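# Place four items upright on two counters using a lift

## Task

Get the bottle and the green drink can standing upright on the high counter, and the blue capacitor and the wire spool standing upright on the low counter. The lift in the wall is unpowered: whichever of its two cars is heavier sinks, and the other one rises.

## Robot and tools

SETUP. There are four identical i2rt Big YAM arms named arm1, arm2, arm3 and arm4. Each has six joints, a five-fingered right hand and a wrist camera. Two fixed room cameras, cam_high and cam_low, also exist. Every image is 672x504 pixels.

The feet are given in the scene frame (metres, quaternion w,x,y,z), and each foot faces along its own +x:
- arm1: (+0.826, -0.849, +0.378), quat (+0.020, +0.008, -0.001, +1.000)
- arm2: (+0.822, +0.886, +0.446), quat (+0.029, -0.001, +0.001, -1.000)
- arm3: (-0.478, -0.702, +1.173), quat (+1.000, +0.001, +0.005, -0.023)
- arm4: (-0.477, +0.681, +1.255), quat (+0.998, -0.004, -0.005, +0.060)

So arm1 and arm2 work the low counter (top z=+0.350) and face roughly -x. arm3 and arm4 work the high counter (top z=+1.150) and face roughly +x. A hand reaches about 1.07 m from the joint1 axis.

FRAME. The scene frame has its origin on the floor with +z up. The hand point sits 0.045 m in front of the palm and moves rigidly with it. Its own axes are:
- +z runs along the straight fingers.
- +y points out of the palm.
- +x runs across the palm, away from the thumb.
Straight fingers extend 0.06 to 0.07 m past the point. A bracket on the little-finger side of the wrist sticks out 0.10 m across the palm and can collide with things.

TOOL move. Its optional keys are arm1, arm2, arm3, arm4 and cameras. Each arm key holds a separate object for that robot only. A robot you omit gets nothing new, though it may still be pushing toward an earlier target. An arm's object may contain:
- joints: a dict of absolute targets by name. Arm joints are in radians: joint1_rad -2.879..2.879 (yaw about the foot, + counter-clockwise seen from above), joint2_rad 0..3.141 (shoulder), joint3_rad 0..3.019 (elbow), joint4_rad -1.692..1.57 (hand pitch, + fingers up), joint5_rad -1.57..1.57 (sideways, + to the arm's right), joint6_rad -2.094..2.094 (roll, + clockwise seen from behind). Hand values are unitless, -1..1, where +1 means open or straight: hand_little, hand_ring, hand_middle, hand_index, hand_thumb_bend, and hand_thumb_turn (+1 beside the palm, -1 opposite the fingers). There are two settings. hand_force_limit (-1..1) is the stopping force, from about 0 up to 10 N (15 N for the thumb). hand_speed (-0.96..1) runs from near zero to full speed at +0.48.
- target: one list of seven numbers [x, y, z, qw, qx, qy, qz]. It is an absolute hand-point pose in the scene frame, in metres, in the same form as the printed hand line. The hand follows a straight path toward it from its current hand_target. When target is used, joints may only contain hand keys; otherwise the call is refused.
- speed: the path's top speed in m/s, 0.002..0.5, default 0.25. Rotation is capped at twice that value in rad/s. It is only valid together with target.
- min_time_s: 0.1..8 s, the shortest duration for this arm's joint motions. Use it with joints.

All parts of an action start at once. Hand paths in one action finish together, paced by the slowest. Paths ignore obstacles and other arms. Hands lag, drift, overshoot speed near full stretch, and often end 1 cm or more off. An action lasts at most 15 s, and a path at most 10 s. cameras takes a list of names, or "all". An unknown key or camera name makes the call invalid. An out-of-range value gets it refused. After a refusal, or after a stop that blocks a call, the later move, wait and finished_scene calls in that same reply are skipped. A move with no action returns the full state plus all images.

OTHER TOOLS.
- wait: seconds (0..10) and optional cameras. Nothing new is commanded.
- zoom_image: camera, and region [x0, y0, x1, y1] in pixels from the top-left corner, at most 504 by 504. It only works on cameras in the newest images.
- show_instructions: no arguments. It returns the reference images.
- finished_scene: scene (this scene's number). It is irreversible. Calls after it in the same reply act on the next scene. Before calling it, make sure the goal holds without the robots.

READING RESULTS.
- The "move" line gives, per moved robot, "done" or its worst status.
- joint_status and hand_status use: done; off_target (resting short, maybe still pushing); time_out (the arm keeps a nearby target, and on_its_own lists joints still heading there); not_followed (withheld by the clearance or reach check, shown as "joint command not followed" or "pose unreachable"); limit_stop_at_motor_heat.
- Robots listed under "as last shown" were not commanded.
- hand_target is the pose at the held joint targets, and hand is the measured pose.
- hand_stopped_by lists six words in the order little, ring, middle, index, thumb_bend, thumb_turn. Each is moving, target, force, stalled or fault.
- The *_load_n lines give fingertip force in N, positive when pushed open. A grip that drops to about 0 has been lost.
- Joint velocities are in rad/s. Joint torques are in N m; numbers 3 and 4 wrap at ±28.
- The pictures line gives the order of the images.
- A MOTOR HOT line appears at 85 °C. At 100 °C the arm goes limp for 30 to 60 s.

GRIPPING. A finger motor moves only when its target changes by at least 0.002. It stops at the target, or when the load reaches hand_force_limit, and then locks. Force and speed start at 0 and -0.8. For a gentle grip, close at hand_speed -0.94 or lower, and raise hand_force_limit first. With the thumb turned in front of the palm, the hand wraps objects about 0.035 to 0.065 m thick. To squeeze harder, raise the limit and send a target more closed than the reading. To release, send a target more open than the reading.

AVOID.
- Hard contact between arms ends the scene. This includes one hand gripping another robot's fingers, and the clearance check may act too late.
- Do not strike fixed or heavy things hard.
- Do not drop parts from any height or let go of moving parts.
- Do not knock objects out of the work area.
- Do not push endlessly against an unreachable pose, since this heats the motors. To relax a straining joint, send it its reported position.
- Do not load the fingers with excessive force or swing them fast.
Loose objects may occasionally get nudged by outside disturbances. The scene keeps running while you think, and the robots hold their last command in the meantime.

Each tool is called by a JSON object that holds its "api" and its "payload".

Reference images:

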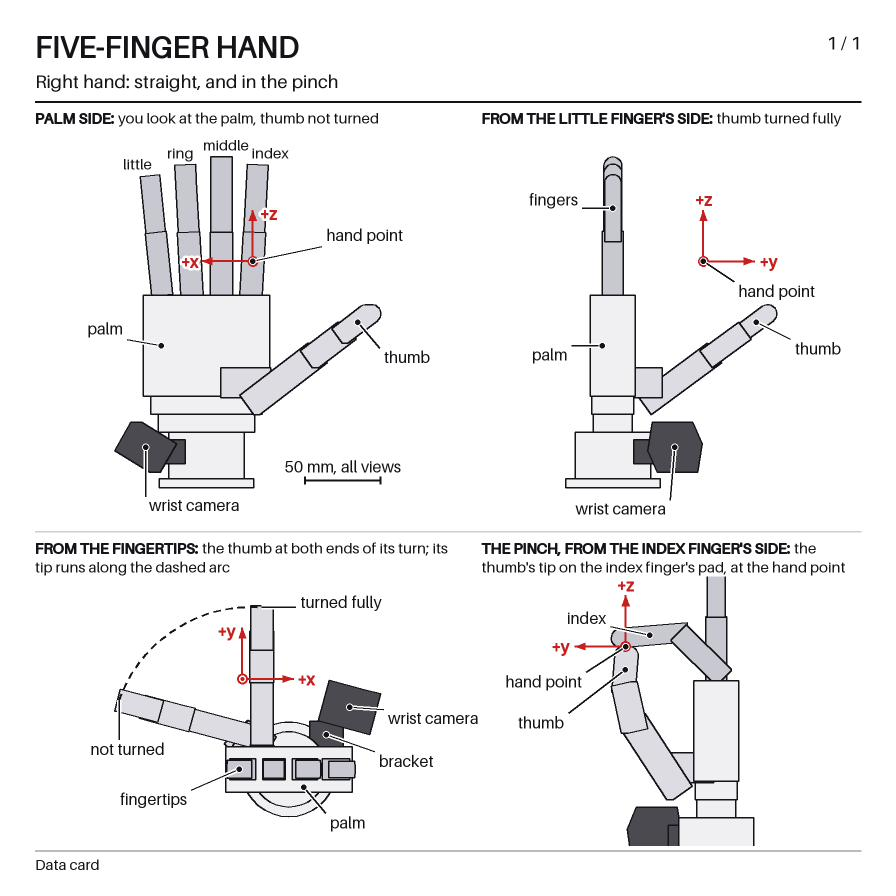

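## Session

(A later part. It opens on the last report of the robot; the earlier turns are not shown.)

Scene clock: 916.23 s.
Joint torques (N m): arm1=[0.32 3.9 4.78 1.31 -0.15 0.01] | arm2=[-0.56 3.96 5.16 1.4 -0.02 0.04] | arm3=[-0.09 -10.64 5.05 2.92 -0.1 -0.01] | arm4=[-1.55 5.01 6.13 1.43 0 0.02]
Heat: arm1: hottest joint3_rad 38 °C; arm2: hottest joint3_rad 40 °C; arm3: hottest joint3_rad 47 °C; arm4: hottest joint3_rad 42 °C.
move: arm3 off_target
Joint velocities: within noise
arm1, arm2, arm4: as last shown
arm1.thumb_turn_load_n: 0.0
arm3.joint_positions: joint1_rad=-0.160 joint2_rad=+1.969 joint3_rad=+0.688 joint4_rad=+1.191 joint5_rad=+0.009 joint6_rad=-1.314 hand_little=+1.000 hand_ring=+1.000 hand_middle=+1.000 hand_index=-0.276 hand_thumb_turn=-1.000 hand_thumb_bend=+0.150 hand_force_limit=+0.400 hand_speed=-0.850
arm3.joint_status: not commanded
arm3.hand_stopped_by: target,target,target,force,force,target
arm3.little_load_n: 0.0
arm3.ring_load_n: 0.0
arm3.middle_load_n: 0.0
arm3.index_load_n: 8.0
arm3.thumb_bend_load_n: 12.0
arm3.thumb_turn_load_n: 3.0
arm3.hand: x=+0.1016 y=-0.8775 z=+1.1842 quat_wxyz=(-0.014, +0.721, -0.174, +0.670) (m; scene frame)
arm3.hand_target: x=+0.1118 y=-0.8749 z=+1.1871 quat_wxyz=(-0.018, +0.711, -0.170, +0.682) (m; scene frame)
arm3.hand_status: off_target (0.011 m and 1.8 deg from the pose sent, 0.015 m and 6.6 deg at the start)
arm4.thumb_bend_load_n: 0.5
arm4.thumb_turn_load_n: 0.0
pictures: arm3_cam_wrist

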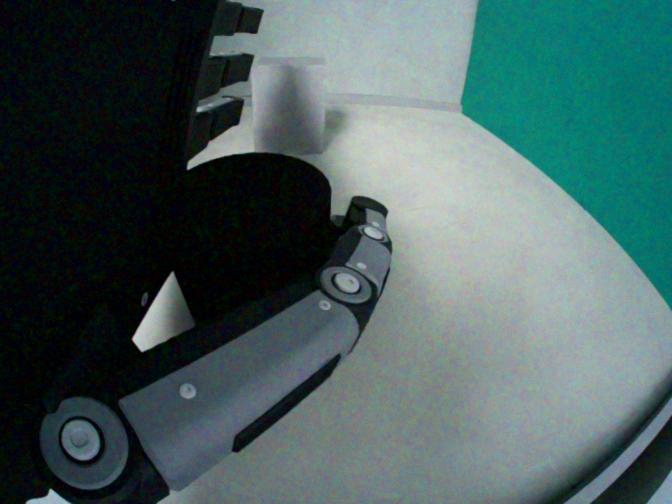

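{"api": "move", "payload": {"arm3": {"target": [0.112, -0.875, 1.178, -0.0178, 0.7111, -0.1707, 0.6817], "speed": 0.03}, "cameras": ["arm3_cam_wrist"]}}

{"api": "move", "payload": {"arm3": {"target": [0.112, -0.875, 1.171, -0.0178, 0.7111, -0.1707, 0.6817], "speed": 0.03}, "cameras": ["arm3_cam_wrist", "cam_low"]}}

Scene clock: 920.17 s.
Joint torques (N m): arm1=[0.26 3.9 4.78 1.31 -0.15 0.01] | arm2=[-0.56 3.96 5.16 1.4 -0.02 0.05] | arm3=[-0.15 -10.46 5.14 2.92 -0.08 -0.01] | arm4=[-1.32 5.07 6.19 1.46 0 0.02]
Heat: arm1: hottest joint3_rad 38 °C; arm2: hottest joint3_rad 40 °C; arm3: hottest joint3_rad 47 °C; arm4: hottest joint3_rad 42 °C.
move: arm3 off_target
Joint velocities: within noise
arm1, arm2, arm4: as last shown
arm1.ring_load_n: -0.5
arm3.joint_positions: joint1_rad=-0.160 joint2_rad=+1.995 joint3_rad=+0.688 joint4_rad=+1.219 joint5_rad=+0.010 joint6_rad=-1.314 hand_little=+1.000 hand_ring=+1.000 hand_middle=+1.000 hand_index=-0.276 hand_thumb_turn=-1.000 hand_thumb_bend=+0.150 hand_force_limit=+0.400 hand_speed=-0.850
arm3.joint_status: not commanded
arm3.hand_stopped_by: target,target,target,force,force,target
arm3.little_load_n: 0.0
arm3.ring_load_n: 0.0
arm3.middle_load_n: 0.0
arm3.index_load_n: 8.0
arm3.thumb_bend_load_n: 12.0
arm3.thumb_turn_load_n: 3.0
arm3.hand: x=+0.1003 y=-0.8775 z=+1.1762 quat_wxyz=(-0.013, +0.721, -0.174, +0.671) (m; scene frame)
arm3.hand_target: x=+0.1115 y=-0.8751 z=+1.1782 quat_wxyz=(-0.017, +0.711, -0.171, +0.682) (m; scene frame)
arm3.hand_status: off_target (0.012 m and 1.8 deg from the pose sent, 0.012 m and 1.8 deg at the start)
arm4.thumb_bend_load_n: 0.0
arm4.thumb_turn_load_n: 0.5
pictures: arm3_cam_wrist

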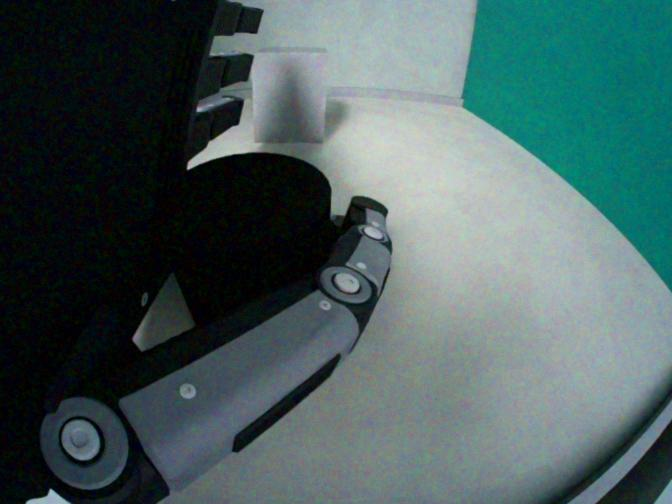

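Scene clock: 921.13 s.
Joint torques (N m): arm1=[0.32 3.84 4.78 1.31 -0.16 0.01] | arm2=[-0.5 3.9 5.16 1.39 -0.02 0.05] | arm3=[-0.32 -10.81 5 2.66 -0.15 -0.01] | arm4=[-1.55 5.01 6.16 1.46 -0.02 0.01]
Heat: arm1: hottest joint3_rad 38 °C; arm2: hottest joint3_rad 40 °C; arm3: hottest joint3_rad 47 °C; arm4: hottest joint3_rad 42 °C.
move: arm3 off_target
Joint velocities: within noise
arm1, arm4: as last shown
arm1.ring_load_n: 0.0
arm1.thumb_turn_load_n: 0.5
arm2.joint_positions: joint1_rad=+0.908 joint2_rad=+0.796 joint3_rad=+2.087 joint4_rad=-1.380 joint5_rad=+0.012 joint6_rad=-1.214 hand_little=+1.000 hand_ring=+1.000 hand_middle=+1.000 hand_index=+1.000 hand_thumb_turn=-1.000 hand_thumb_bend=+1.000 hand_force_limit=+0.000 hand_speed=-0.750
arm2.joint_status: not commanded
arm2.hand_stopped_by: target,target,target,target,target,target
arm2.little_load_n: 0.0
arm2.ring_load_n: 0.0
arm2.middle_load_n: 0.0
arm2.index_load_n: 0.0
arm2.thumb_bend_load_n: 0.0
arm2.thumb_turn_load_n: 0.0
arm2.hand: x=+0.6851 y=+0.7696 z=+1.1885 quat_wxyz=(+0.536, +0.218, -0.705, +0.410) (m; scene frame)
arm2.hand_target: x=+0.6870 y=+0.7720 z=+1.1870 quat_wxyz=(+0.531, +0.212, -0.711, +0.410) (m; scene frame)
arm2.hand_status: not commanded
arm3.joint_positions: joint1_rad=-0.160 joint2_rad=+2.014 joint3_rad=+0.692 joint4_rad=+1.242 joint5_rad=+0.015 joint6_rad=-1.314 hand_little=+1.000 hand_ring=+1.000 hand_middle=+1.000 hand_index=-0.276 hand_thumb_turn=-1.000 hand_thumb_bend=+0.150 hand_force_limit=+0.400 hand_speed=-0.850
arm3.joint_status: not commanded
arm3.hand_stopped_by: target,target,target,force,force,target
arm3.little_load_n: 0.0
arm3.ring_load_n: 0.0
arm3.middle_load_n: 0.0
arm3.index_load_n: 8.5
arm3.thumb_bend_load_n: 12.0
arm3.thumb_turn_load_n: 2.5
arm3.hand: x=+0.1009 y=-0.8785 z=+1.1727 quat_wxyz=(-0.012, +0.718, -0.175, +0.674) (m; scene frame)
arm3.hand_target: x=+0.1111 y=-0.8757 z=+1.1710 quat_wxyz=(-0.016, +0.711, -0.172, +0.681) (m; scene frame)
arm3.hand_status: off_target (0.012 m and 1.4 deg from the pose sent, 0.013 m and 1.8 deg at the start)
pictures: arm3_cam_wrist, cam_low

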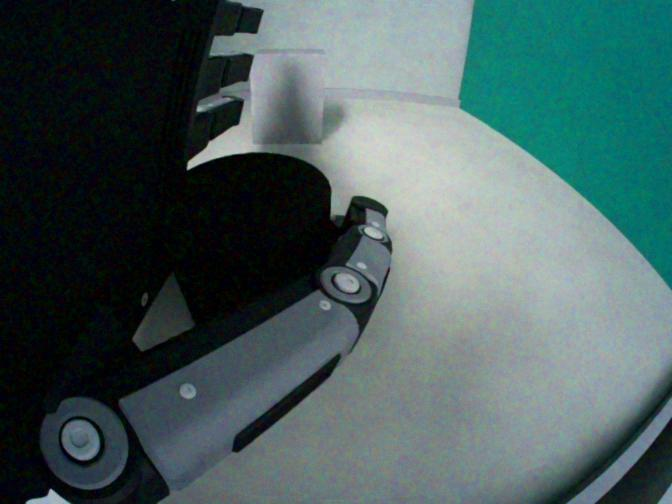

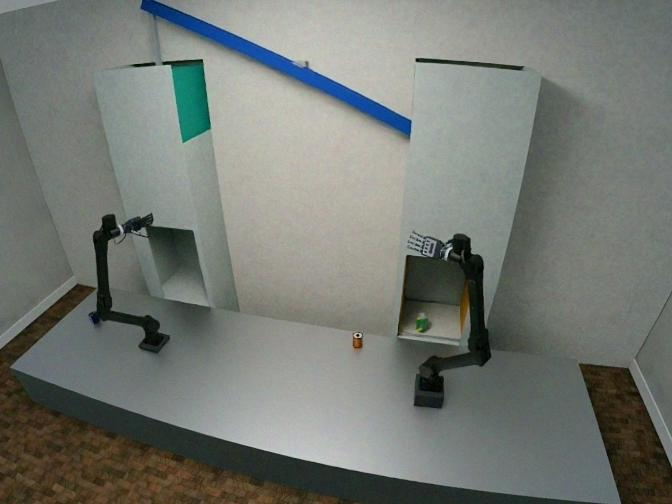

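{"api": "move", "payload": {"arm3": {"joints": {"hand_thumb_bend": 0.9, "hand_index": 0.8, "hand_speed": -0.4}}}}

{"api": "move", "payload": {"arm3": {"target": [-0.13, -0.83, 1.20, -0.0178, 0.7111, -0.1707, 0.6817], "speed": 0.3}, "cameras": ["arm3_cam_wrist", "cam_low", "cam_high"]}}

Scene clock: 925.70 s.
Joint torques (N m): arm1=[0.32 3.84 4.79 1.31 -0.15 0.01] | arm2=[-0.56 3.96 5.16 1.39 -0.02 0.04] | arm3=[-0.09 -10.46 5 2.61 -0.18 -0.01] | arm4=[-1.44 4.84 6.17 1.5 0.01 0.03]
Heat: arm1: hottest joint3_rad 38 °C; arm2: hottest joint3_rad 40 °C; arm3: hottest joint3_rad 46 °C; arm4: hottest joint3_rad 42 °C.
move: arm3 done
Joint velocities: within noise
arm1.joint_positions: joint1_rad=-0.310 joint2_rad=+0.796 joint3_rad=+2.084 joint4_rad=-1.385 joint5_rad=+0.005 joint6_rad=-1.210 hand_little=+1.000 hand_ring=+1.000 hand_middle=+1.000 hand_index=+1.000 hand_thumb_turn=-1.000 hand_thumb_bend=+1.000 hand_force_limit=+0.000 hand_speed=-0.750
arm1.joint_status: not commanded
arm1.hand_stopped_by: target,target,target,target,target,target
arm1.little_load_n: 0.0
arm1.ring_load_n: 0.0
arm1.middle_load_n: 0.0
arm1.index_load_n: 0.0
arm1.thumb_bend_load_n: 0.0
arm1.thumb_turn_load_n: 0.0
arm1.hand: x=+0.6902 y=-0.7463 z=+1.1202 quat_wxyz=(-0.678, +0.259, +0.688, -0.003) (m; scene frame)
arm1.hand_target: x=+0.6914 y=-0.7499 z=+1.1212 quat_wxyz=(-0.677, +0.258, +0.690, -0.011) (m; scene frame)
arm1.hand_status: not commanded
arm2: as last shown
arm2.index_load_n: -0.5
arm3.joint_positions: joint1_rad=-0.161 joint2_rad=+2.016 joint3_rad=+0.692 joint4_rad=+1.243 joint5_rad=+0.010 joint6_rad=-1.314 hand_little=+1.000 hand_ring=+1.000 hand_middle=+1.000 hand_index=+0.800 hand_thumb_turn=-1.000 hand_thumb_bend=+0.900 hand_force_limit=+0.400 hand_speed=-0.400
arm3.joint_status: all done
arm3.hand_stopped_by: target,target,target,target,target,target
arm3.little_load_n: 0.0
arm3.ring_load_n: 0.0
arm3.middle_load_n: 0.0
arm3.index_load_n: 0.0
arm3.thumb_bend_load_n: 0.0
arm3.thumb_turn_load_n: 0.5
arm3.hand: x=+0.1011 y=-0.8779 z=+1.1722 quat_wxyz=(-0.013, +0.718, -0.174, +0.674) (m; scene frame)
arm3.hand_target: x=+0.1116 y=-0.8747 z=+1.1709 quat_wxyz=(-0.018, +0.712, -0.170, +0.681) (m; scene frame)
arm3.hand_status: not commanded
arm4.joint_positions: joint1_rad=+0.608 joint2_rad=+0.792 joint3_rad=+1.979 joint4_rad=-1.388 joint5_rad=+0.002 joint6_rad=-1.218 hand_little=+1.000 hand_ring=+1.000 hand_middle=+1.000 hand_index=+1.000 hand_thumb_turn=-1.000 hand_thumb_bend=+1.000 hand_force_limit=+0.000 hand_speed=-0.800
arm4.joint_status: not commanded
arm4.hand_stopped_by: target,target,target,target,target,target
arm4.little_load_n: 0.0
arm4.ring_load_n: 0.0
arm4.middle_load_n: 0.0
arm4.index_load_n: 0.0
arm4.thumb_bend_load_n: 0.0
arm4.thumb_turn_load_n: 0.5
arm4.hand: x=-0.3047 y=+0.7838 z=+1.9557 quat_wxyz=(-0.321, +0.759, +0.147, +0.547) (m; scene frame)
arm4.hand_target: x=-0.3064 y=+0.7822 z=+1.9587 quat_wxyz=(-0.325, +0.760, +0.138, +0.545) (m; scene frame)
arm4.hand_status: not commanded
pictures: none

Scene clock: 927.30 s.
Joint torques (N m): arm1=[0.32 3.84 4.78 1.32 -0.15 0.01] | arm2=[-0.62 3.9 5.18 1.4 -0.02 0.05] | arm3=[-1.44 -7.06 0.01 2.74 -0.18 0.04] | arm4=[-1.44 5.07 6.17 1.46 -0.01 0.02]
Heat: arm1: hottest joint3_rad 38 °C; arm2: hottest joint3_rad 40 °C; arm3: hottest joint3_rad 46 °C; arm4: hottest joint3_rad 42 °C.
move: arm3 off_target
Joint velocities: within noise
arm1, arm2, arm4: as last shown
arm1.thumb_turn_load_n: 0.5
arm2.index_load_n: 0.0
arm3.joint_positions: joint1_rad=-0.164 joint2_rad=+1.769 joint3_rad=+0.056 joint4_rad=+1.549 joint5_rad=-0.005 joint6_rad=-1.312 hand_little=+1.000 hand_ring=+1.000 hand_middle=+1.000 hand_index=+0.800 hand_thumb_turn=-1.000 hand_thumb_bend=+0.900 hand_force_limit=+0.400 hand_speed=-0.400
arm3.joint_status: not commanded
arm3.hand_stopped_by: target,target,target,target,target,target
arm3.little_load_n: 0.0
arm3.ring_load_n: 0.0
arm3.middle_load_n: 0.0
arm3.index_load_n: 0.0
arm3.thumb_bend_load_n: 0.0
arm3.thumb_turn_load_n: 0.5
arm3.hand: x=-0.1296 y=-0.8274 z=+1.1904 quat_wxyz=(-0.018, +0.745, -0.177, +0.642) (m; scene frame)
arm3.hand_target: x=-0.1298 y=-0.8302 z=+1.2009 quat_wxyz=(-0.019, +0.733, -0.180, +0.656) (m; scene frame)
arm3.hand_status: off_target (0.010 m and 6.0 deg from the pose sent, 0.238 m and 1.3 deg at the start; a joint's target at an end of its range on 29 of 48 steps)
arm4.thumb_turn_load_n: 0.0
pictures: arm3_cam_wrist, cam_high, cam_low

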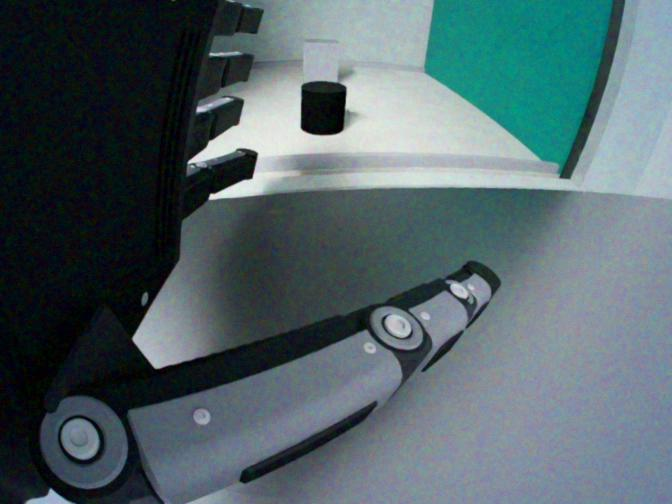

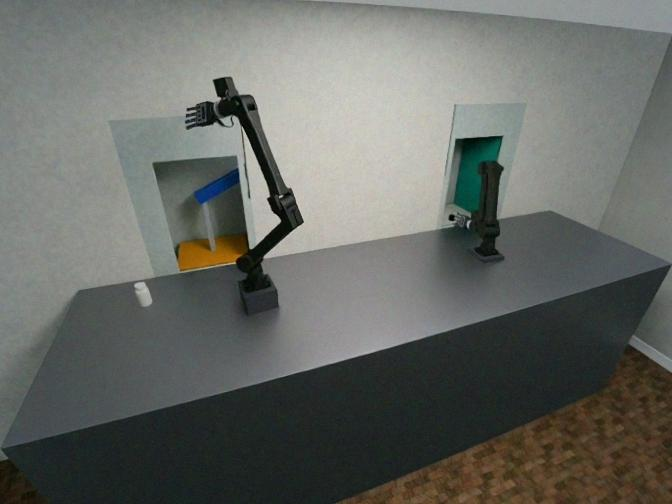

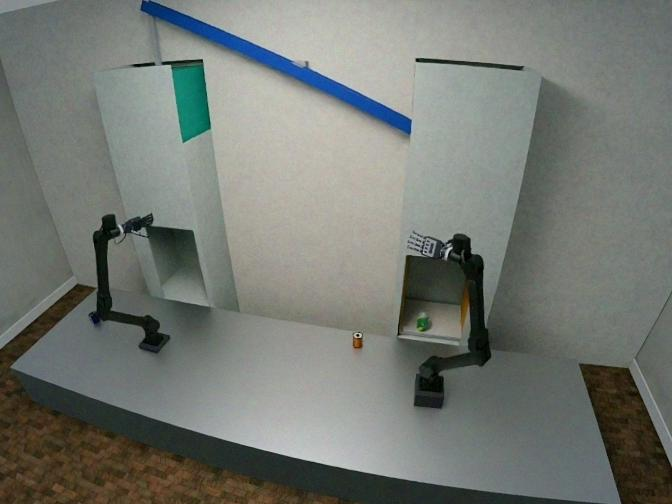

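{"api": "wait", "payload": {"seconds": 3, "cameras": ["arm3_cam_wrist", "cam_low"]}}

Scene clock: 934.60 s.
Joint torques (N m): arm1=[0.26 3.84 4.78 1.31 -0.16 0.01] | arm2=[-0.56 3.96 5.16 1.4 -0.02 0.04] | arm3=[-1.49 -6.77 -0.01 2.74 -0.19 0.04] | arm4=[-1.49 5.07 6.22 1.58 -0.01 0.02]
Heat: arm1: hottest joint3_rad 38 °C; arm2: hottest joint3_rad 40 °C; arm3: hottest joint3_rad 45 °C; arm4: hottest joint3_rad 42 °C.
Joint velocities: within noise
arm1.joint_positions: joint1_rad=-0.310 joint2_rad=+0.796 joint3_rad=+2.084 joint4_rad=-1.385 joint5_rad=+0.005 joint6_rad=-1.210 hand_little=+1.000 hand_ring=+1.000 hand_middle=+1.000 hand_index=+1.000 hand_thumb_turn=-1.000 hand_thumb_bend=+1.000 hand_force_limit=+0.000 hand_speed=-0.750
arm1.joint_status: not commanded
arm1.hand_stopped_by: target,target,target,target,target,target
arm1.little_load_n: 0.0
arm1.ring_load_n: 0.0
arm1.middle_load_n: 0.0
arm1.index_load_n: 0.0
arm1.thumb_bend_load_n: 0.0
arm1.thumb_turn_load_n: 0.0
arm1.hand: x=+0.6902 y=-0.7463 z=+1.1202 quat_wxyz=(-0.678, +0.259, +0.688, -0.003) (m; scene frame)
arm1.hand_target: x=+0.6914 y=-0.7499 z=+1.1212 quat_wxyz=(-0.677, +0.258, +0.690, -0.011) (m; scene frame)
arm1.hand_status: not commanded
arm2.joint_positions: joint1_rad=+0.908 joint2_rad=+0.796 joint3_rad=+2.087 joint4_rad=-1.380 joint5_rad=+0.012 joint6_rad=-1.214 hand_little=+1.000 hand_ring=+1.000 hand_middle=+1.000 hand_index=+1.000 hand_thumb_turn=-1.000 hand_thumb_bend=+1.000 hand_force_limit=+0.000 hand_speed=-0.750
arm2.joint_status: not commanded
arm2.hand_stopped_by: target,target,target,target,target,target
arm2.little_load_n: 0.0
arm2.ring_load_n: 0.0
arm2.middle_load_n: 0.0
arm2.index_load_n: 0.0
arm2.thumb_bend_load_n: 0.0
arm2.thumb_turn_load_n: 0.5
arm2.hand: x=+0.6851 y=+0.7696 z=+1.1885 quat_wxyz=(+0.536, +0.218, -0.705, +0.410) (m; scene frame)
arm2.hand_target: x=+0.6870 y=+0.7720 z=+1.1870 quat_wxyz=(+0.531, +0.212, -0.711, +0.410) (m; scene frame)
arm2.hand_status: not commanded
arm3.joint_positions: joint1_rad=-0.164 joint2_rad=+1.769 joint3_rad=+0.056 joint4_rad=+1.549 joint5_rad=-0.007 joint6_rad=-1.312 hand_little=+1.000 hand_ring=+1.000 hand_middle=+1.000 hand_index=+0.800 hand_thumb_turn=-1.000 hand_thumb_bend=+0.900 hand_force_limit=+0.400 hand_speed=-0.400
arm3.joint_status: not commanded
arm3.hand_stopped_by: target,target,target,target,target,target
arm3.little_load_n: 0.0
arm3.ring_load_n: 0.0
arm3.middle_load_n: 0.0
arm3.index_load_n: 0.0
arm3.thumb_bend_load_n: 0.0
arm3.thumb_turn_load_n: 0.0
arm3.hand: x=-0.1295 y=-0.8272 z=+1.1904 quat_wxyz=(-0.018, +0.746, -0.176, +0.642) (m; scene frame)
arm3.hand_target: x=-0.1298 y=-0.8301 z=+1.2008 quat_wxyz=(-0.019, +0.733, -0.180, +0.656) (m; scene frame)
arm3.hand_status: off_target (0.010 m and 6.0 deg from the pose sent, 0.238 m and 1.3 deg at the start; a joint's target at an end of its range on 29 of 48 steps)
arm4.joint_positions: joint1_rad=+0.608 joint2_rad=+0.792 joint3_rad=+1.979 joint4_rad=-1.388 joint5_rad=+0.002 joint6_rad=-1.218 hand_little=+1.000 hand_ring=+1.000 hand_middle=+1.000 hand_index=+1.000 hand_thumb_turn=-1.000 hand_thumb_bend=+1.000 hand_force_limit=+0.000 hand_speed=-0.800
arm4.joint_status: not commanded
arm4.hand_stopped_by: target,target,target,target,target,target
arm4.little_load_n: 0.0
arm4.ring_load_n: 0.0
arm4.middle_load_n: 0.0
arm4.index_load_n: 0.0
arm4.thumb_bend_load_n: 0.0
arm4.thumb_turn_load_n: 0.5
arm4.hand: x=-0.3047 y=+0.7838 z=+1.9557 quat_wxyz=(-0.321, +0.759, +0.147, +0.547) (m; scene frame)
arm4.hand_target: x=-0.3064 y=+0.7822 z=+1.9587 quat_wxyz=(-0.325, +0.760, +0.138, +0.545) (m; scene frame)
arm4.hand_status: not commanded
wait: 3.00 s; at rest from the start
pictures: arm3_cam_wrist, cam_low

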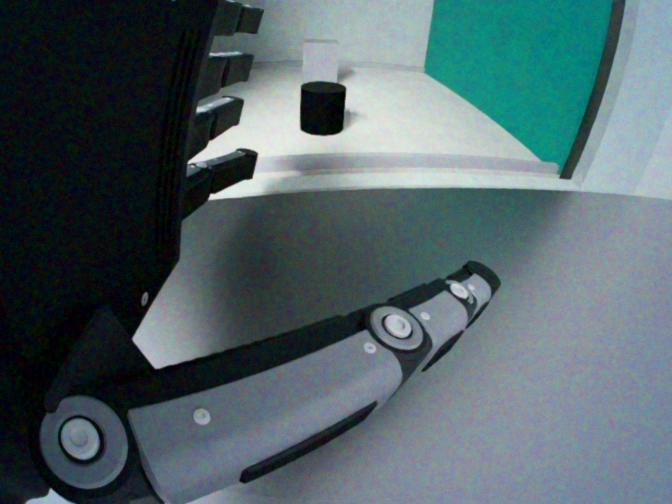

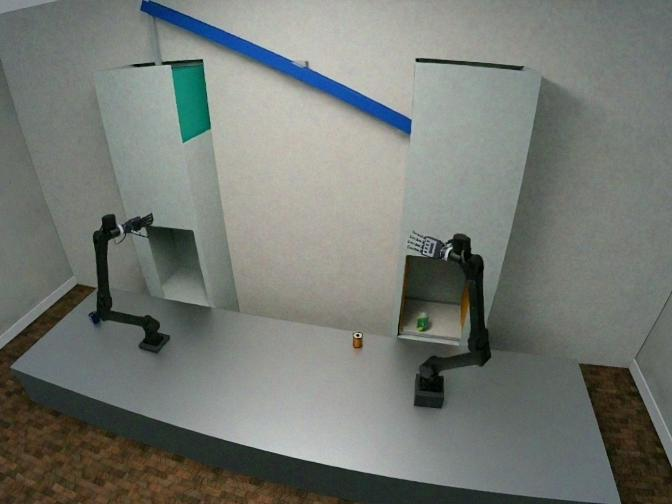

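{"api": "move", "payload": {"cameras": ["cam_high","cam_low","arm3_cam_wrist"]}}

Scene clock: 959.80 s.
Joint torques (N m): arm1=[0.26 3.9 4.78 1.29 -0.16 0.01] | arm2=[-0.56 3.9 5.16 1.39 -0.02 0.04] | arm3=[-1.49 -6.77 -0.01 2.74 -0.19 0.04] | arm4=[-1.38 5.01 6.11 1.43 0.01 0.01]
Heat: arm1: hottest joint3_rad 38 °C; arm2: hottest joint3_rad 40 °C; arm3: hottest joint3_rad 43 °C; arm4: hottest joint3_rad 42 °C.
Joint velocities: within noise
arm1.joint_positions: joint1_rad=-0.310 joint2_rad=+0.796 joint3_rad=+2.084 joint4_rad=-1.385 joint5_rad=+0.005 joint6_rad=-1.210 hand_little=+1.000 hand_ring=+1.000 hand_middle=+1.000 hand_index=+1.000 hand_thumb_turn=-1.000 hand_thumb_bend=+1.000 hand_force_limit=+0.000 hand_speed=-0.750
arm1.joint_status: not commanded
arm1.hand_stopped_by: target,target,target,target,target,target
arm1.little_load_n: 0.0
arm1.ring_load_n: 0.0
arm1.middle_load_n: 0.0
arm1.index_load_n: 0.0
arm1.thumb_bend_load_n: 0.0
arm1.thumb_turn_load_n: 0.5
arm1.hand: x=+0.6902 y=-0.7463 z=+1.1202 quat_wxyz=(-0.678, +0.259, +0.688, -0.003) (m; scene frame)
arm1.hand_target: x=+0.6914 y=-0.7499 z=+1.1212 quat_wxyz=(-0.677, +0.258, +0.690, -0.011) (m; scene frame)
arm1.hand_status: not commanded
arm2.joint_positions: joint1_rad=+0.908 joint2_rad=+0.796 joint3_rad=+2.087 joint4_rad=-1.380 joint5_rad=+0.012 joint6_rad=-1.214 hand_little=+1.000 hand_ring=+1.000 hand_middle=+1.000 hand_index=+1.000 hand_thumb_turn=-1.000 hand_thumb_bend=+1.000 hand_force_limit=+0.000 hand_speed=-0.750
arm2.joint_status: not commanded
arm2.hand_stopped_by: target,target,target,target,target,target
arm2.little_load_n: 0.0
arm2.ring_load_n: 0.0
arm2.middle_load_n: 0.0
arm2.index_load_n: 0.0
arm2.thumb_bend_load_n: 0.0
arm2.thumb_turn_load_n: 0.5
arm2.hand: x=+0.6851 y=+0.7696 z=+1.1885 quat_wxyz=(+0.536, +0.218, -0.705, +0.410) (m; scene frame)
arm2.hand_target: x=+0.6870 y=+0.7720 z=+1.1870 quat_wxyz=(+0.531, +0.212, -0.711, +0.410) (m; scene frame)
arm2.hand_status: not commanded
arm3.joint_positions: joint1_rad=-0.164 joint2_rad=+1.769 joint3_rad=+0.056 joint4_rad=+1.549 joint5_rad=-0.007 joint6_rad=-1.312 hand_little=+1.000 hand_ring=+1.000 hand_middle=+1.000 hand_index=+0.800 hand_thumb_turn=-1.000 hand_thumb_bend=+0.900 hand_force_limit=+0.400 hand_speed=-0.400
arm3.joint_status: not commanded
arm3.hand_stopped_by: target,target,target,target,target,target
arm3.little_load_n: 0.0
arm3.ring_load_n: 0.0
arm3.middle_load_n: 0.0
arm3.index_load_n: 0.0
arm3.thumb_bend_load_n: 0.0
arm3.thumb_turn_load_n: 0.0
arm3.hand: x=-0.1295 y=-0.8272 z=+1.1904 quat_wxyz=(-0.018, +0.746, -0.176, +0.642) (m; scene frame)
arm3.hand_target: x=-0.1298 y=-0.8301 z=+1.2008 quat_wxyz=(-0.019, +0.733, -0.180, +0.656) (m; scene frame)
arm3.hand_status: off_target (0.010 m and 6.0 deg from the pose sent, 0.238 m and 1.3 deg at the start; a joint's target at an end of its range on 29 of 48 steps)
arm4.joint_positions: joint1_rad=+0.608 joint2_rad=+0.792 joint3_rad=+1.979 joint4_rad=-1.388 joint5_rad=+0.002 joint6_rad=-1.218 hand_little=+1.000 hand_ring=+1.000 hand_middle=+1.000 hand_index=+1.000 hand_thumb_turn=-1.000 hand_thumb_bend=+1.000 hand_force_limit=+0.000 hand_speed=-0.800
arm4.joint_status: not commanded
arm4.hand_stopped_by: target,target,target,target,target,target
arm4.little_load_n: 0.0
arm4.ring_load_n: 0.0
arm4.middle_load_n: 0.0
arm4.index_load_n: 0.0
arm4.thumb_bend_load_n: 0.0
arm4.thumb_turn_load_n: 0.0
arm4.hand: x=-0.3047 y=+0.7838 z=+1.9557 quat_wxyz=(-0.321, +0.759, +0.147, +0.547) (m; scene frame)
arm4.hand_target: x=-0.3064 y=+0.7822 z=+1.9587 quat_wxyz=(-0.325, +0.760, +0.138, +0.545) (m; scene frame)
arm4.hand_status: not commanded
pictures: arm3_cam_wrist, cam_high, cam_low

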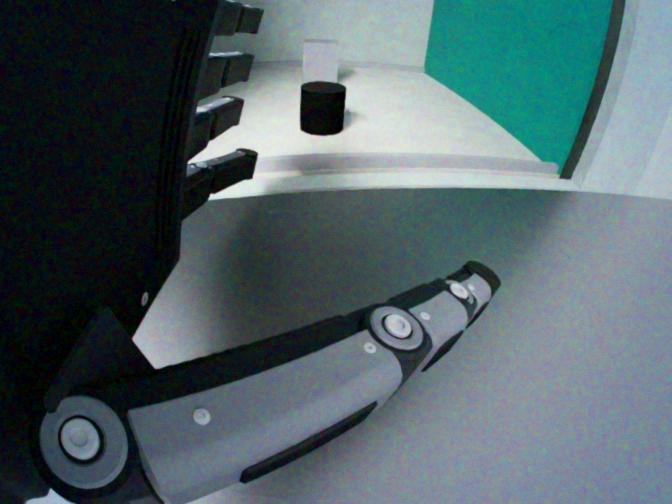

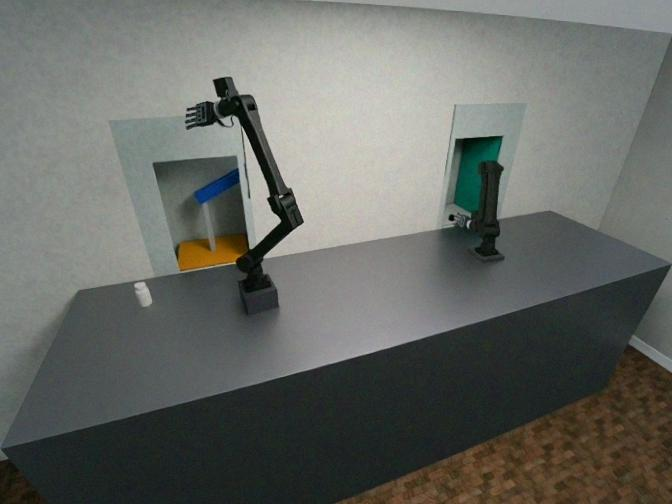

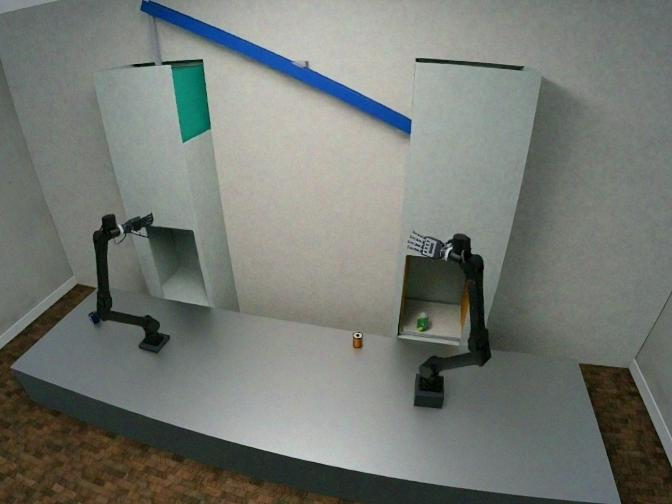

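{"api": "move", "payload": {"arm3": {"target": [-0.185, -0.793, 1.40, 0.0988, 0.7439, -0.1107, 0.6535], "joints": {"hand_little": -0.85, "hand_ring": -0.85, "hand_middle": -0.85, "hand_index": -0.85}}, "cameras": ["arm3_cam_wrist"]}}

{"api": "move", "payload": {"arm3": {"target": [-0.13, -0.92, 1.40, 0.1294, 0.8365, -0.2241, 0.483]}, "cameras": ["arm3_cam_wrist"]}}

Scene clock: 1010.57 s.
Joint torques (N m): arm1=[0.26 3.96 4.77 1.31 -0.16 0.01] | arm2=[-0.56 3.9 5.18 1.42 -0.02 0.05] | arm3=[-1.49 2.2 13.22 0.92 -0.11 -0.01] | arm4=[-1.67 5.19 6.2 1.51 0.01 0.04]
Heat: arm1: hottest joint3_rad 38 °C; arm2: hottest joint3_rad 40 °C; arm3: hottest joint3_rad 41 °C; arm4: hottest joint3_rad 42 °C.
move: arm3 off_target
Joint velocities: within noise
arm1, arm2, arm4: as last shown
arm3.joint_positions: joint1_rad=+0.238 joint2_rad=+0.263 joint3_rad=+0.195 joint4_rad=-0.116 joint5_rad=+0.480 joint6_rad=-1.525 hand_little=-0.850 hand_ring=-0.850 hand_middle=-0.850 hand_index=-0.850 hand_thumb_turn=-1.000 hand_thumb_bend=+0.900 hand_force_limit=+0.400 hand_speed=-0.400
arm3.joint_status: all done
arm3.hand_stopped_by: target,target,target,target,target,target
arm3.little_load_n: 0.0
arm3.ring_load_n: 0.0
arm3.middle_load_n: 0.0
arm3.index_load_n: 0.0
arm3.thumb_bend_load_n: 0.0
arm3.thumb_turn_load_n: 0.5
arm3.hand: x=-0.1894 y=-0.7918 z=+1.3650 quat_wxyz=(+0.107, +0.759, -0.097, +0.634) (m; scene frame)
arm3.hand_target: x=-0.1863 y=-0.7933 z=+1.3997 quat_wxyz=(+0.100, +0.742, -0.110, +0.653) (m; scene frame)
arm3.hand_status: off_target (0.035 m and 3.4 deg from the pose sent, 0.220 m and 15.4 deg at the start; pose on its path clipped on 39 of 99 steps)
arm4.thumb_turn_load_n: 0.5
pictures: arm3_cam_wrist
led back after a hold (arm3 arm): the arm was led back toward your command in small steps, so it may still be short of it.
pose unreachable (arm3 arm): on one or more control steps of this call this arm could not follow its commanded pose, so it was not sent that pose on those steps. It may still have moved: this result reports where it is.
cause: moving toward the commanded pose would bring two parts of the arm too close to each other.

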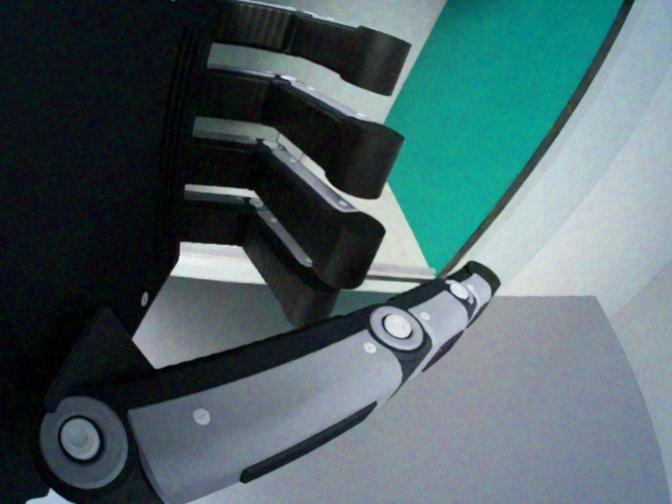

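Scene clock: 1012.30 s.
Joint torques (N m): arm1=[0.32 3.84 4.78 1.29 -0.15 0.01] | arm2=[-0.56 3.9 5.16 1.4 -0.02 0.05] | arm3=[-1.49 -1.32 12.81 0.81 -0.11 -0.01] | arm4=[-1.67 5.01 6.22 1.46 0 0.02]
Heat: arm1: hottest joint3_rad 38 °C; arm2: hottest joint3_rad 40 °C; arm3: hottest joint3_rad 42 °C; arm4: hottest joint3_rad 42 °C.
move: arm3 off_target
Joint velocities: within noise
arm1, arm2, arm4: as last shown
arm1.middle_load_n: -0.5
arm1.thumb_turn_load_n: 0.0
arm2.thumb_turn_load_n: 0.0
arm3.joint_positions: joint1_rad=-0.291 joint2_rad=+0.811 joint3_rad=+0.595 joint4_rad=-0.334 joint5_rad=+0.153 joint6_rad=-1.484 hand_little=-0.850 hand_ring=-0.850 hand_middle=-0.850 hand_index=-0.850 hand_thumb_turn=-1.000 hand_thumb_bend=+0.900 hand_force_limit=+0.400 hand_speed=-0.400
arm3.joint_status: not commanded
arm3.hand_stopped_by: target,target,target,target,target,target
arm3.little_load_n: 0.0
arm3.ring_load_n: 0.0
arm3.middle_load_n: 0.0
arm3.index_load_n: 0.0
arm3.thumb_bend_load_n: 0.0
arm3.thumb_turn_load_n: 0.5
arm3.hand: x=-0.1424 y=-0.9118 z=+1.3740 quat_wxyz=(+0.127, +0.845, -0.220, +0.471) (m; scene frame)
arm3.hand_target: x=-0.1316 y=-0.9189 z=+1.3997 quat_wxyz=(+0.128, +0.836, -0.225, +0.483) (m; scene frame)
arm3.hand_status: off_target (0.030 m and 1.8 deg from the pose sent, 0.146 m and 24.5 deg at the start)
arm4.thumb_turn_load_n: 0.0
pictures: arm3_cam_wrist

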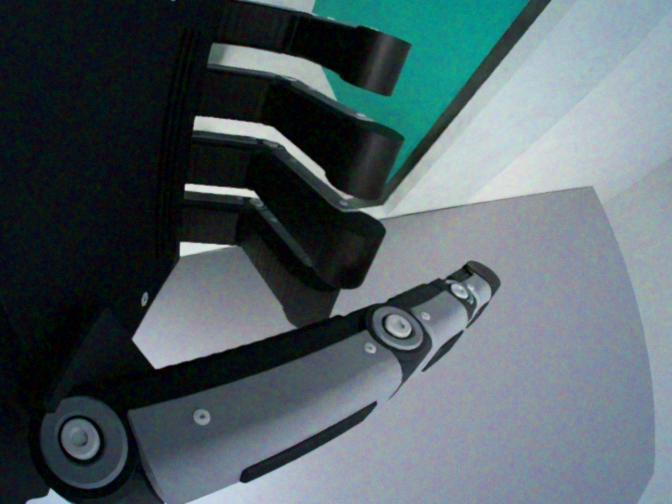

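{"api": "move", "payload": {"arm3": {"target": [-0.06, -0.96, 1.36, 0.067, 0.933, -0.25, 0.25], "speed": 0.2}, "cameras": ["arm3_cam_wrist", "cam_high"]}}

Scene clock: 1017.70 s.
Joint torques (N m): arm1=[0.32 3.9 4.79 1.29 -0.15 0.01] | arm2=[-0.56 3.9 5.18 1.4 -0.02 0.04] | arm3=[-1.49 -7.47 11.97 0.18 -0.12 0.04] | arm4=[-1.44 5.13 6.13 1.43 -0.01 0.01]
Heat: arm1: hottest joint3_rad 38 °C; arm2: hottest joint3_rad 40 °C; arm3: hottest joint3_rad 44 °C; arm4: hottest joint3_rad 42 °C.
move: arm3 off_target
Joint velocities: within noise
arm1, arm2, arm4: as last shown
arm1.middle_load_n: 0.0
arm2.thumb_turn_load_n: 0.5
arm3.joint_positions: joint1_rad=-0.359 joint2_rad=+1.329 joint3_rad=+1.095 joint4_rad=-0.823 joint5_rad=+0.056 joint6_rad=-1.482 hand_little=-0.850 hand_ring=-0.850 hand_middle=-0.850 hand_index=-0.850 hand_thumb_turn=-1.000 hand_thumb_bend=+0.900 hand_force_limit=+0.400 hand_speed=-0.400
arm3.joint_status: not commanded
arm3.hand_stopped_by: target,target,target,target,target,target
arm3.little_load_n: 0.0
arm3.ring_load_n: 0.0
arm3.middle_load_n: 0.0
arm3.index_load_n: 0.0
arm3.thumb_bend_load_n: 0.0
arm3.thumb_turn_load_n: 0.5
arm3.hand: x=-0.0737 y=-0.9500 z=+1.3454 quat_wxyz=(+0.067, +0.937, -0.243, +0.241) (m; scene frame)
arm3.hand_target: x=-0.0612 y=-0.9595 z=+1.3608 quat_wxyz=(+0.067, +0.932, -0.251, +0.251) (m; scene frame)
arm3.hand_status: off_target (0.022 m and 1.3 deg from the pose sent, 0.096 m and 28.4 deg at the start)
pictures: arm3_cam_wrist, cam_high

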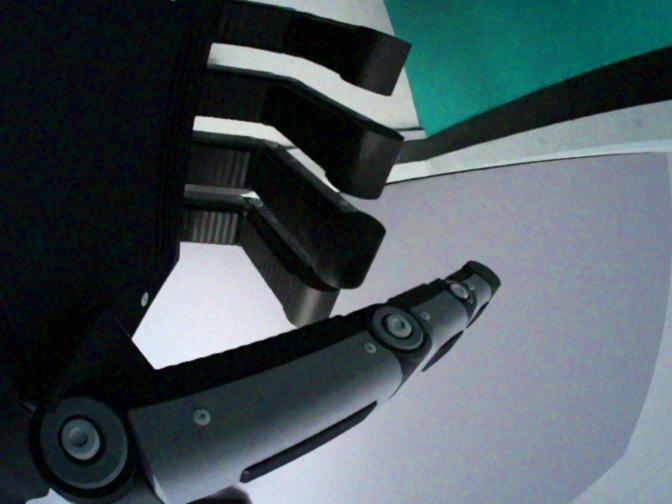

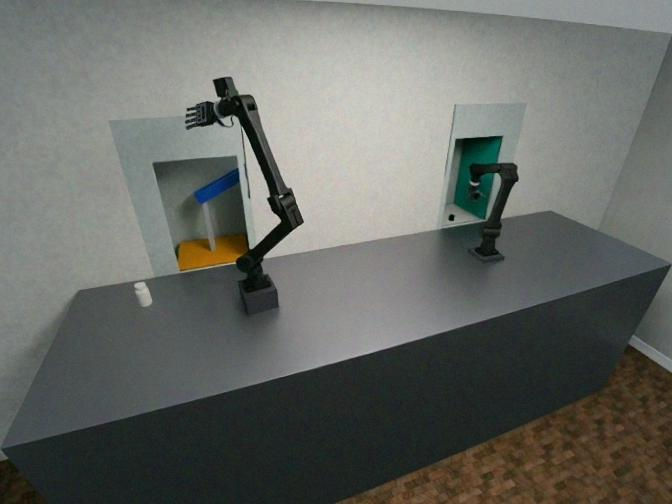

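{"api": "move", "payload": {"arm3": {"target": [0.0, -0.995, 1.30, 0, 0.9659, -0.2588, 0], "speed": 0.2}, "cameras": ["arm3_cam_wrist", "cam_high"]}}

Scene clock: 1025.40 s.
Joint torques (N m): arm1=[0.26 3.9 4.77 1.29 -0.16 0.01] | arm2=[-0.5 3.9 5.16 1.4 -0.02 0.05] | arm3=[-1.55 -14.33 10.96 -0.68 -0.15 -0.1] | arm4=[-1.32 5.01 6.11 1.5 0 0.03]
Heat: arm1: hottest joint3_rad 38 °C; arm2: hottest joint3_rad 40 °C; arm3: hottest joint3_rad 46 °C; arm4: hottest joint3_rad 42 °C.
move: arm3 off_target
Joint velocities: within noise
arm1, arm2, arm4: as last shown
arm2.middle_load_n: 0.5
arm2.thumb_turn_load_n: 0.0
arm3.joint_positions: joint1_rad=-0.391 joint2_rad=+1.881 joint3_rad=+1.689 joint4_rad=-1.378 joint5_rad=+0.001 joint6_rad=-1.490 hand_little=-0.850 hand_ring=-0.850 hand_middle=-0.850 hand_index=-0.850 hand_thumb_turn=-1.000 hand_thumb_bend=+0.900 hand_force_limit=+0.400 hand_speed=-0.400
arm3.joint_status: not commanded
arm3.hand_stopped_by: target,target,target,target,target,target
arm3.little_load_n: 0.0
arm3.ring_load_n: 0.0
arm3.middle_load_n: 0.0
arm3.index_load_n: 0.0
arm3.thumb_bend_load_n: 0.0
arm3.thumb_turn_load_n: 0.0
arm3.hand: x=-0.0107 y=-0.9846 z=+1.2968 quat_wxyz=(+0.001, +0.967, -0.256, -0.005) (m; scene frame)
arm3.hand_target: x=-0.0004 y=-0.9949 z=+1.3005 quat_wxyz=(+0.000, +0.966, -0.257, +0.001) (m; scene frame)
arm3.hand_status: off_target (0.015 m and 0.6 deg from the pose sent, 0.098 m and 29.0 deg at the start)
arm4.thumb_bend_load_n: -0.5
arm4.thumb_turn_load_n: 0.5
pictures: arm3_cam_wrist, cam_high

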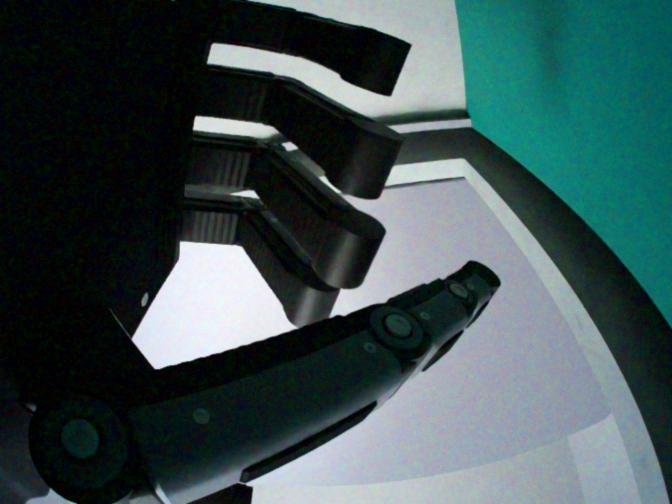

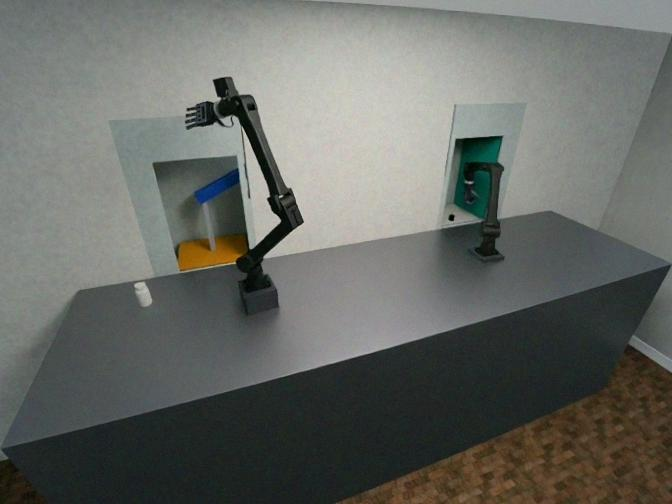

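{"api": "move", "payload": {"arm3": {"target": [0.045, -1.0, 1.22, 0, 0.9659, -0.2588, 0], "speed": 0.15}, "cameras": ["arm3_cam_wrist"]}}

Scene clock: 1037.50 s.
Joint torques (N m): arm1=[0.26 3.84 4.79 1.29 -0.16 0.01] | arm2=[-0.56 3.9 5.16 1.4 -0.02 0.05] | arm3=[-0.21 -16.21 10.51 0.34 -0.14 0.08] | arm4=[-1.55 5.07 6.16 1.43 -0.01 0.02]
Heat: arm1: hottest joint3_rad 38 °C; arm2: hottest joint3_rad 40 °C; arm3: hottest joint3_rad 48 °C; arm4: hottest joint3_rad 42 °C.
move: arm3 off_target
Joint velocities: within noise
arm1, arm2, arm4: as last shown
arm2.middle_load_n: 0.0
arm2.thumb_turn_load_n: 0.5
arm3.joint_positions: joint1_rad=-0.386 joint2_rad=+2.050 joint3_rad=+1.744 joint4_rad=-1.291 joint5_rad=-0.001 joint6_rad=-1.481 hand_little=-0.850 hand_ring=-0.850 hand_middle=-0.850 hand_index=-0.850 hand_thumb_turn=-1.000 hand_thumb_bend=+0.900 hand_force_limit=+0.400 hand_speed=-0.400
arm3.joint_status: not commanded
arm3.hand_stopped_by: target,target,target,target,target,target
arm3.little_load_n: 0.0
arm3.ring_load_n: 0.0
arm3.middle_load_n: 0.0
arm3.index_load_n: 0.0
arm3.thumb_bend_load_n: 0.0
arm3.thumb_turn_load_n: 0.0
arm3.hand: x=+0.0230 y=-0.9968 z=+1.2198 quat_wxyz=(-0.002, +0.966, -0.259, -0.018) (m; scene frame)
arm3.hand_target: x=+0.0444 y=-0.9994 z=+1.2206 quat_wxyz=(+0.000, +0.966, -0.258, +0.001) (m; scene frame)
arm3.hand_status: off_target (0.022 m and 2.1 deg from the pose sent, 0.096 m and 0.6 deg at the start)
arm4.thumb_bend_load_n: 0.0
arm4.thumb_turn_load_n: 0.0
pictures: arm3_cam_wrist

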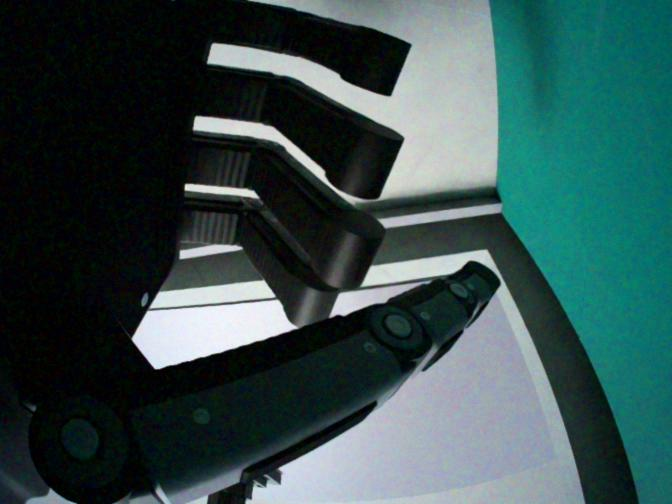

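{"api": "move", "payload": {"arm3": {"target": [0.075, -1.005, 1.185, 0, 0.9659, -0.2588, 0], "speed": 0.1}, "cameras": ["arm3_cam_wrist"]}}

Scene clock: 1043.53 s.
Joint torques (N m): arm1=[0.26 3.84 4.78 1.31 -0.15 0.01] | arm2=[-0.5 3.96 5.16 1.4 -0.02 0.05] | arm3=[-0.09 -17.32 10.48 0.16 -0.11 0.08] | arm4=[-1.49 5.01 6.15 1.47 0 0.02]
Heat: arm1: hottest joint3_rad 38 °C; arm2: hottest joint3_rad 40 °C; arm3: hottest joint3_rad 48 °C; arm4: hottest joint3_rad 42 °C.
move: arm3 off_target
Joint velocities: within noise
arm1, arm2, arm4: as last shown
arm2.index_load_n: -0.5
arm3.joint_positions: joint1_rad=-0.373 joint2_rad=+2.160 joint3_rad=+1.839 joint4_rad=-1.269 joint5_rad=-0.001 joint6_rad=-1.467 hand_little=-0.850 hand_ring=-0.850 hand_middle=-0.850 hand_index=-0.850 hand_thumb_turn=-1.000 hand_thumb_bend=+0.900 hand_force_limit=+0.400 hand_speed=-0.400
arm3.joint_status: not commanded
arm3.hand_stopped_by: target,target,target,target,target,target
arm3.little_load_n: 0.0
arm3.ring_load_n: 0.0
arm3.middle_load_n: 0.0
arm3.index_load_n: 0.0
arm3.thumb_bend_load_n: 0.0
arm3.thumb_turn_load_n: 0.0
arm3.hand: x=+0.0551 y=-1.0022 z=+1.1860 quat_wxyz=(-0.002, +0.966, -0.259, -0.015) (m; scene frame)
arm3.hand_target: x=+0.0742 y=-1.0044 z=+1.1851 quat_wxyz=(+0.000, +0.966, -0.259, +0.000) (m; scene frame)
arm3.hand_status: off_target (0.020 m and 1.7 deg from the pose sent, 0.063 m and 2.1 deg at the start)
arm4.thumb_turn_load_n: 0.5
pictures: arm3_cam_wrist

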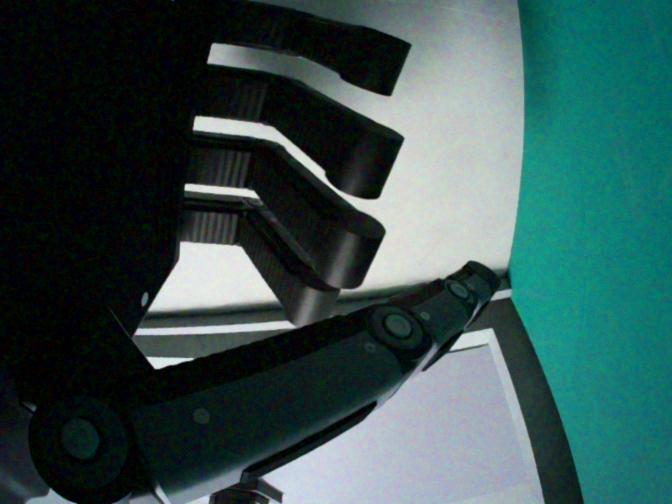

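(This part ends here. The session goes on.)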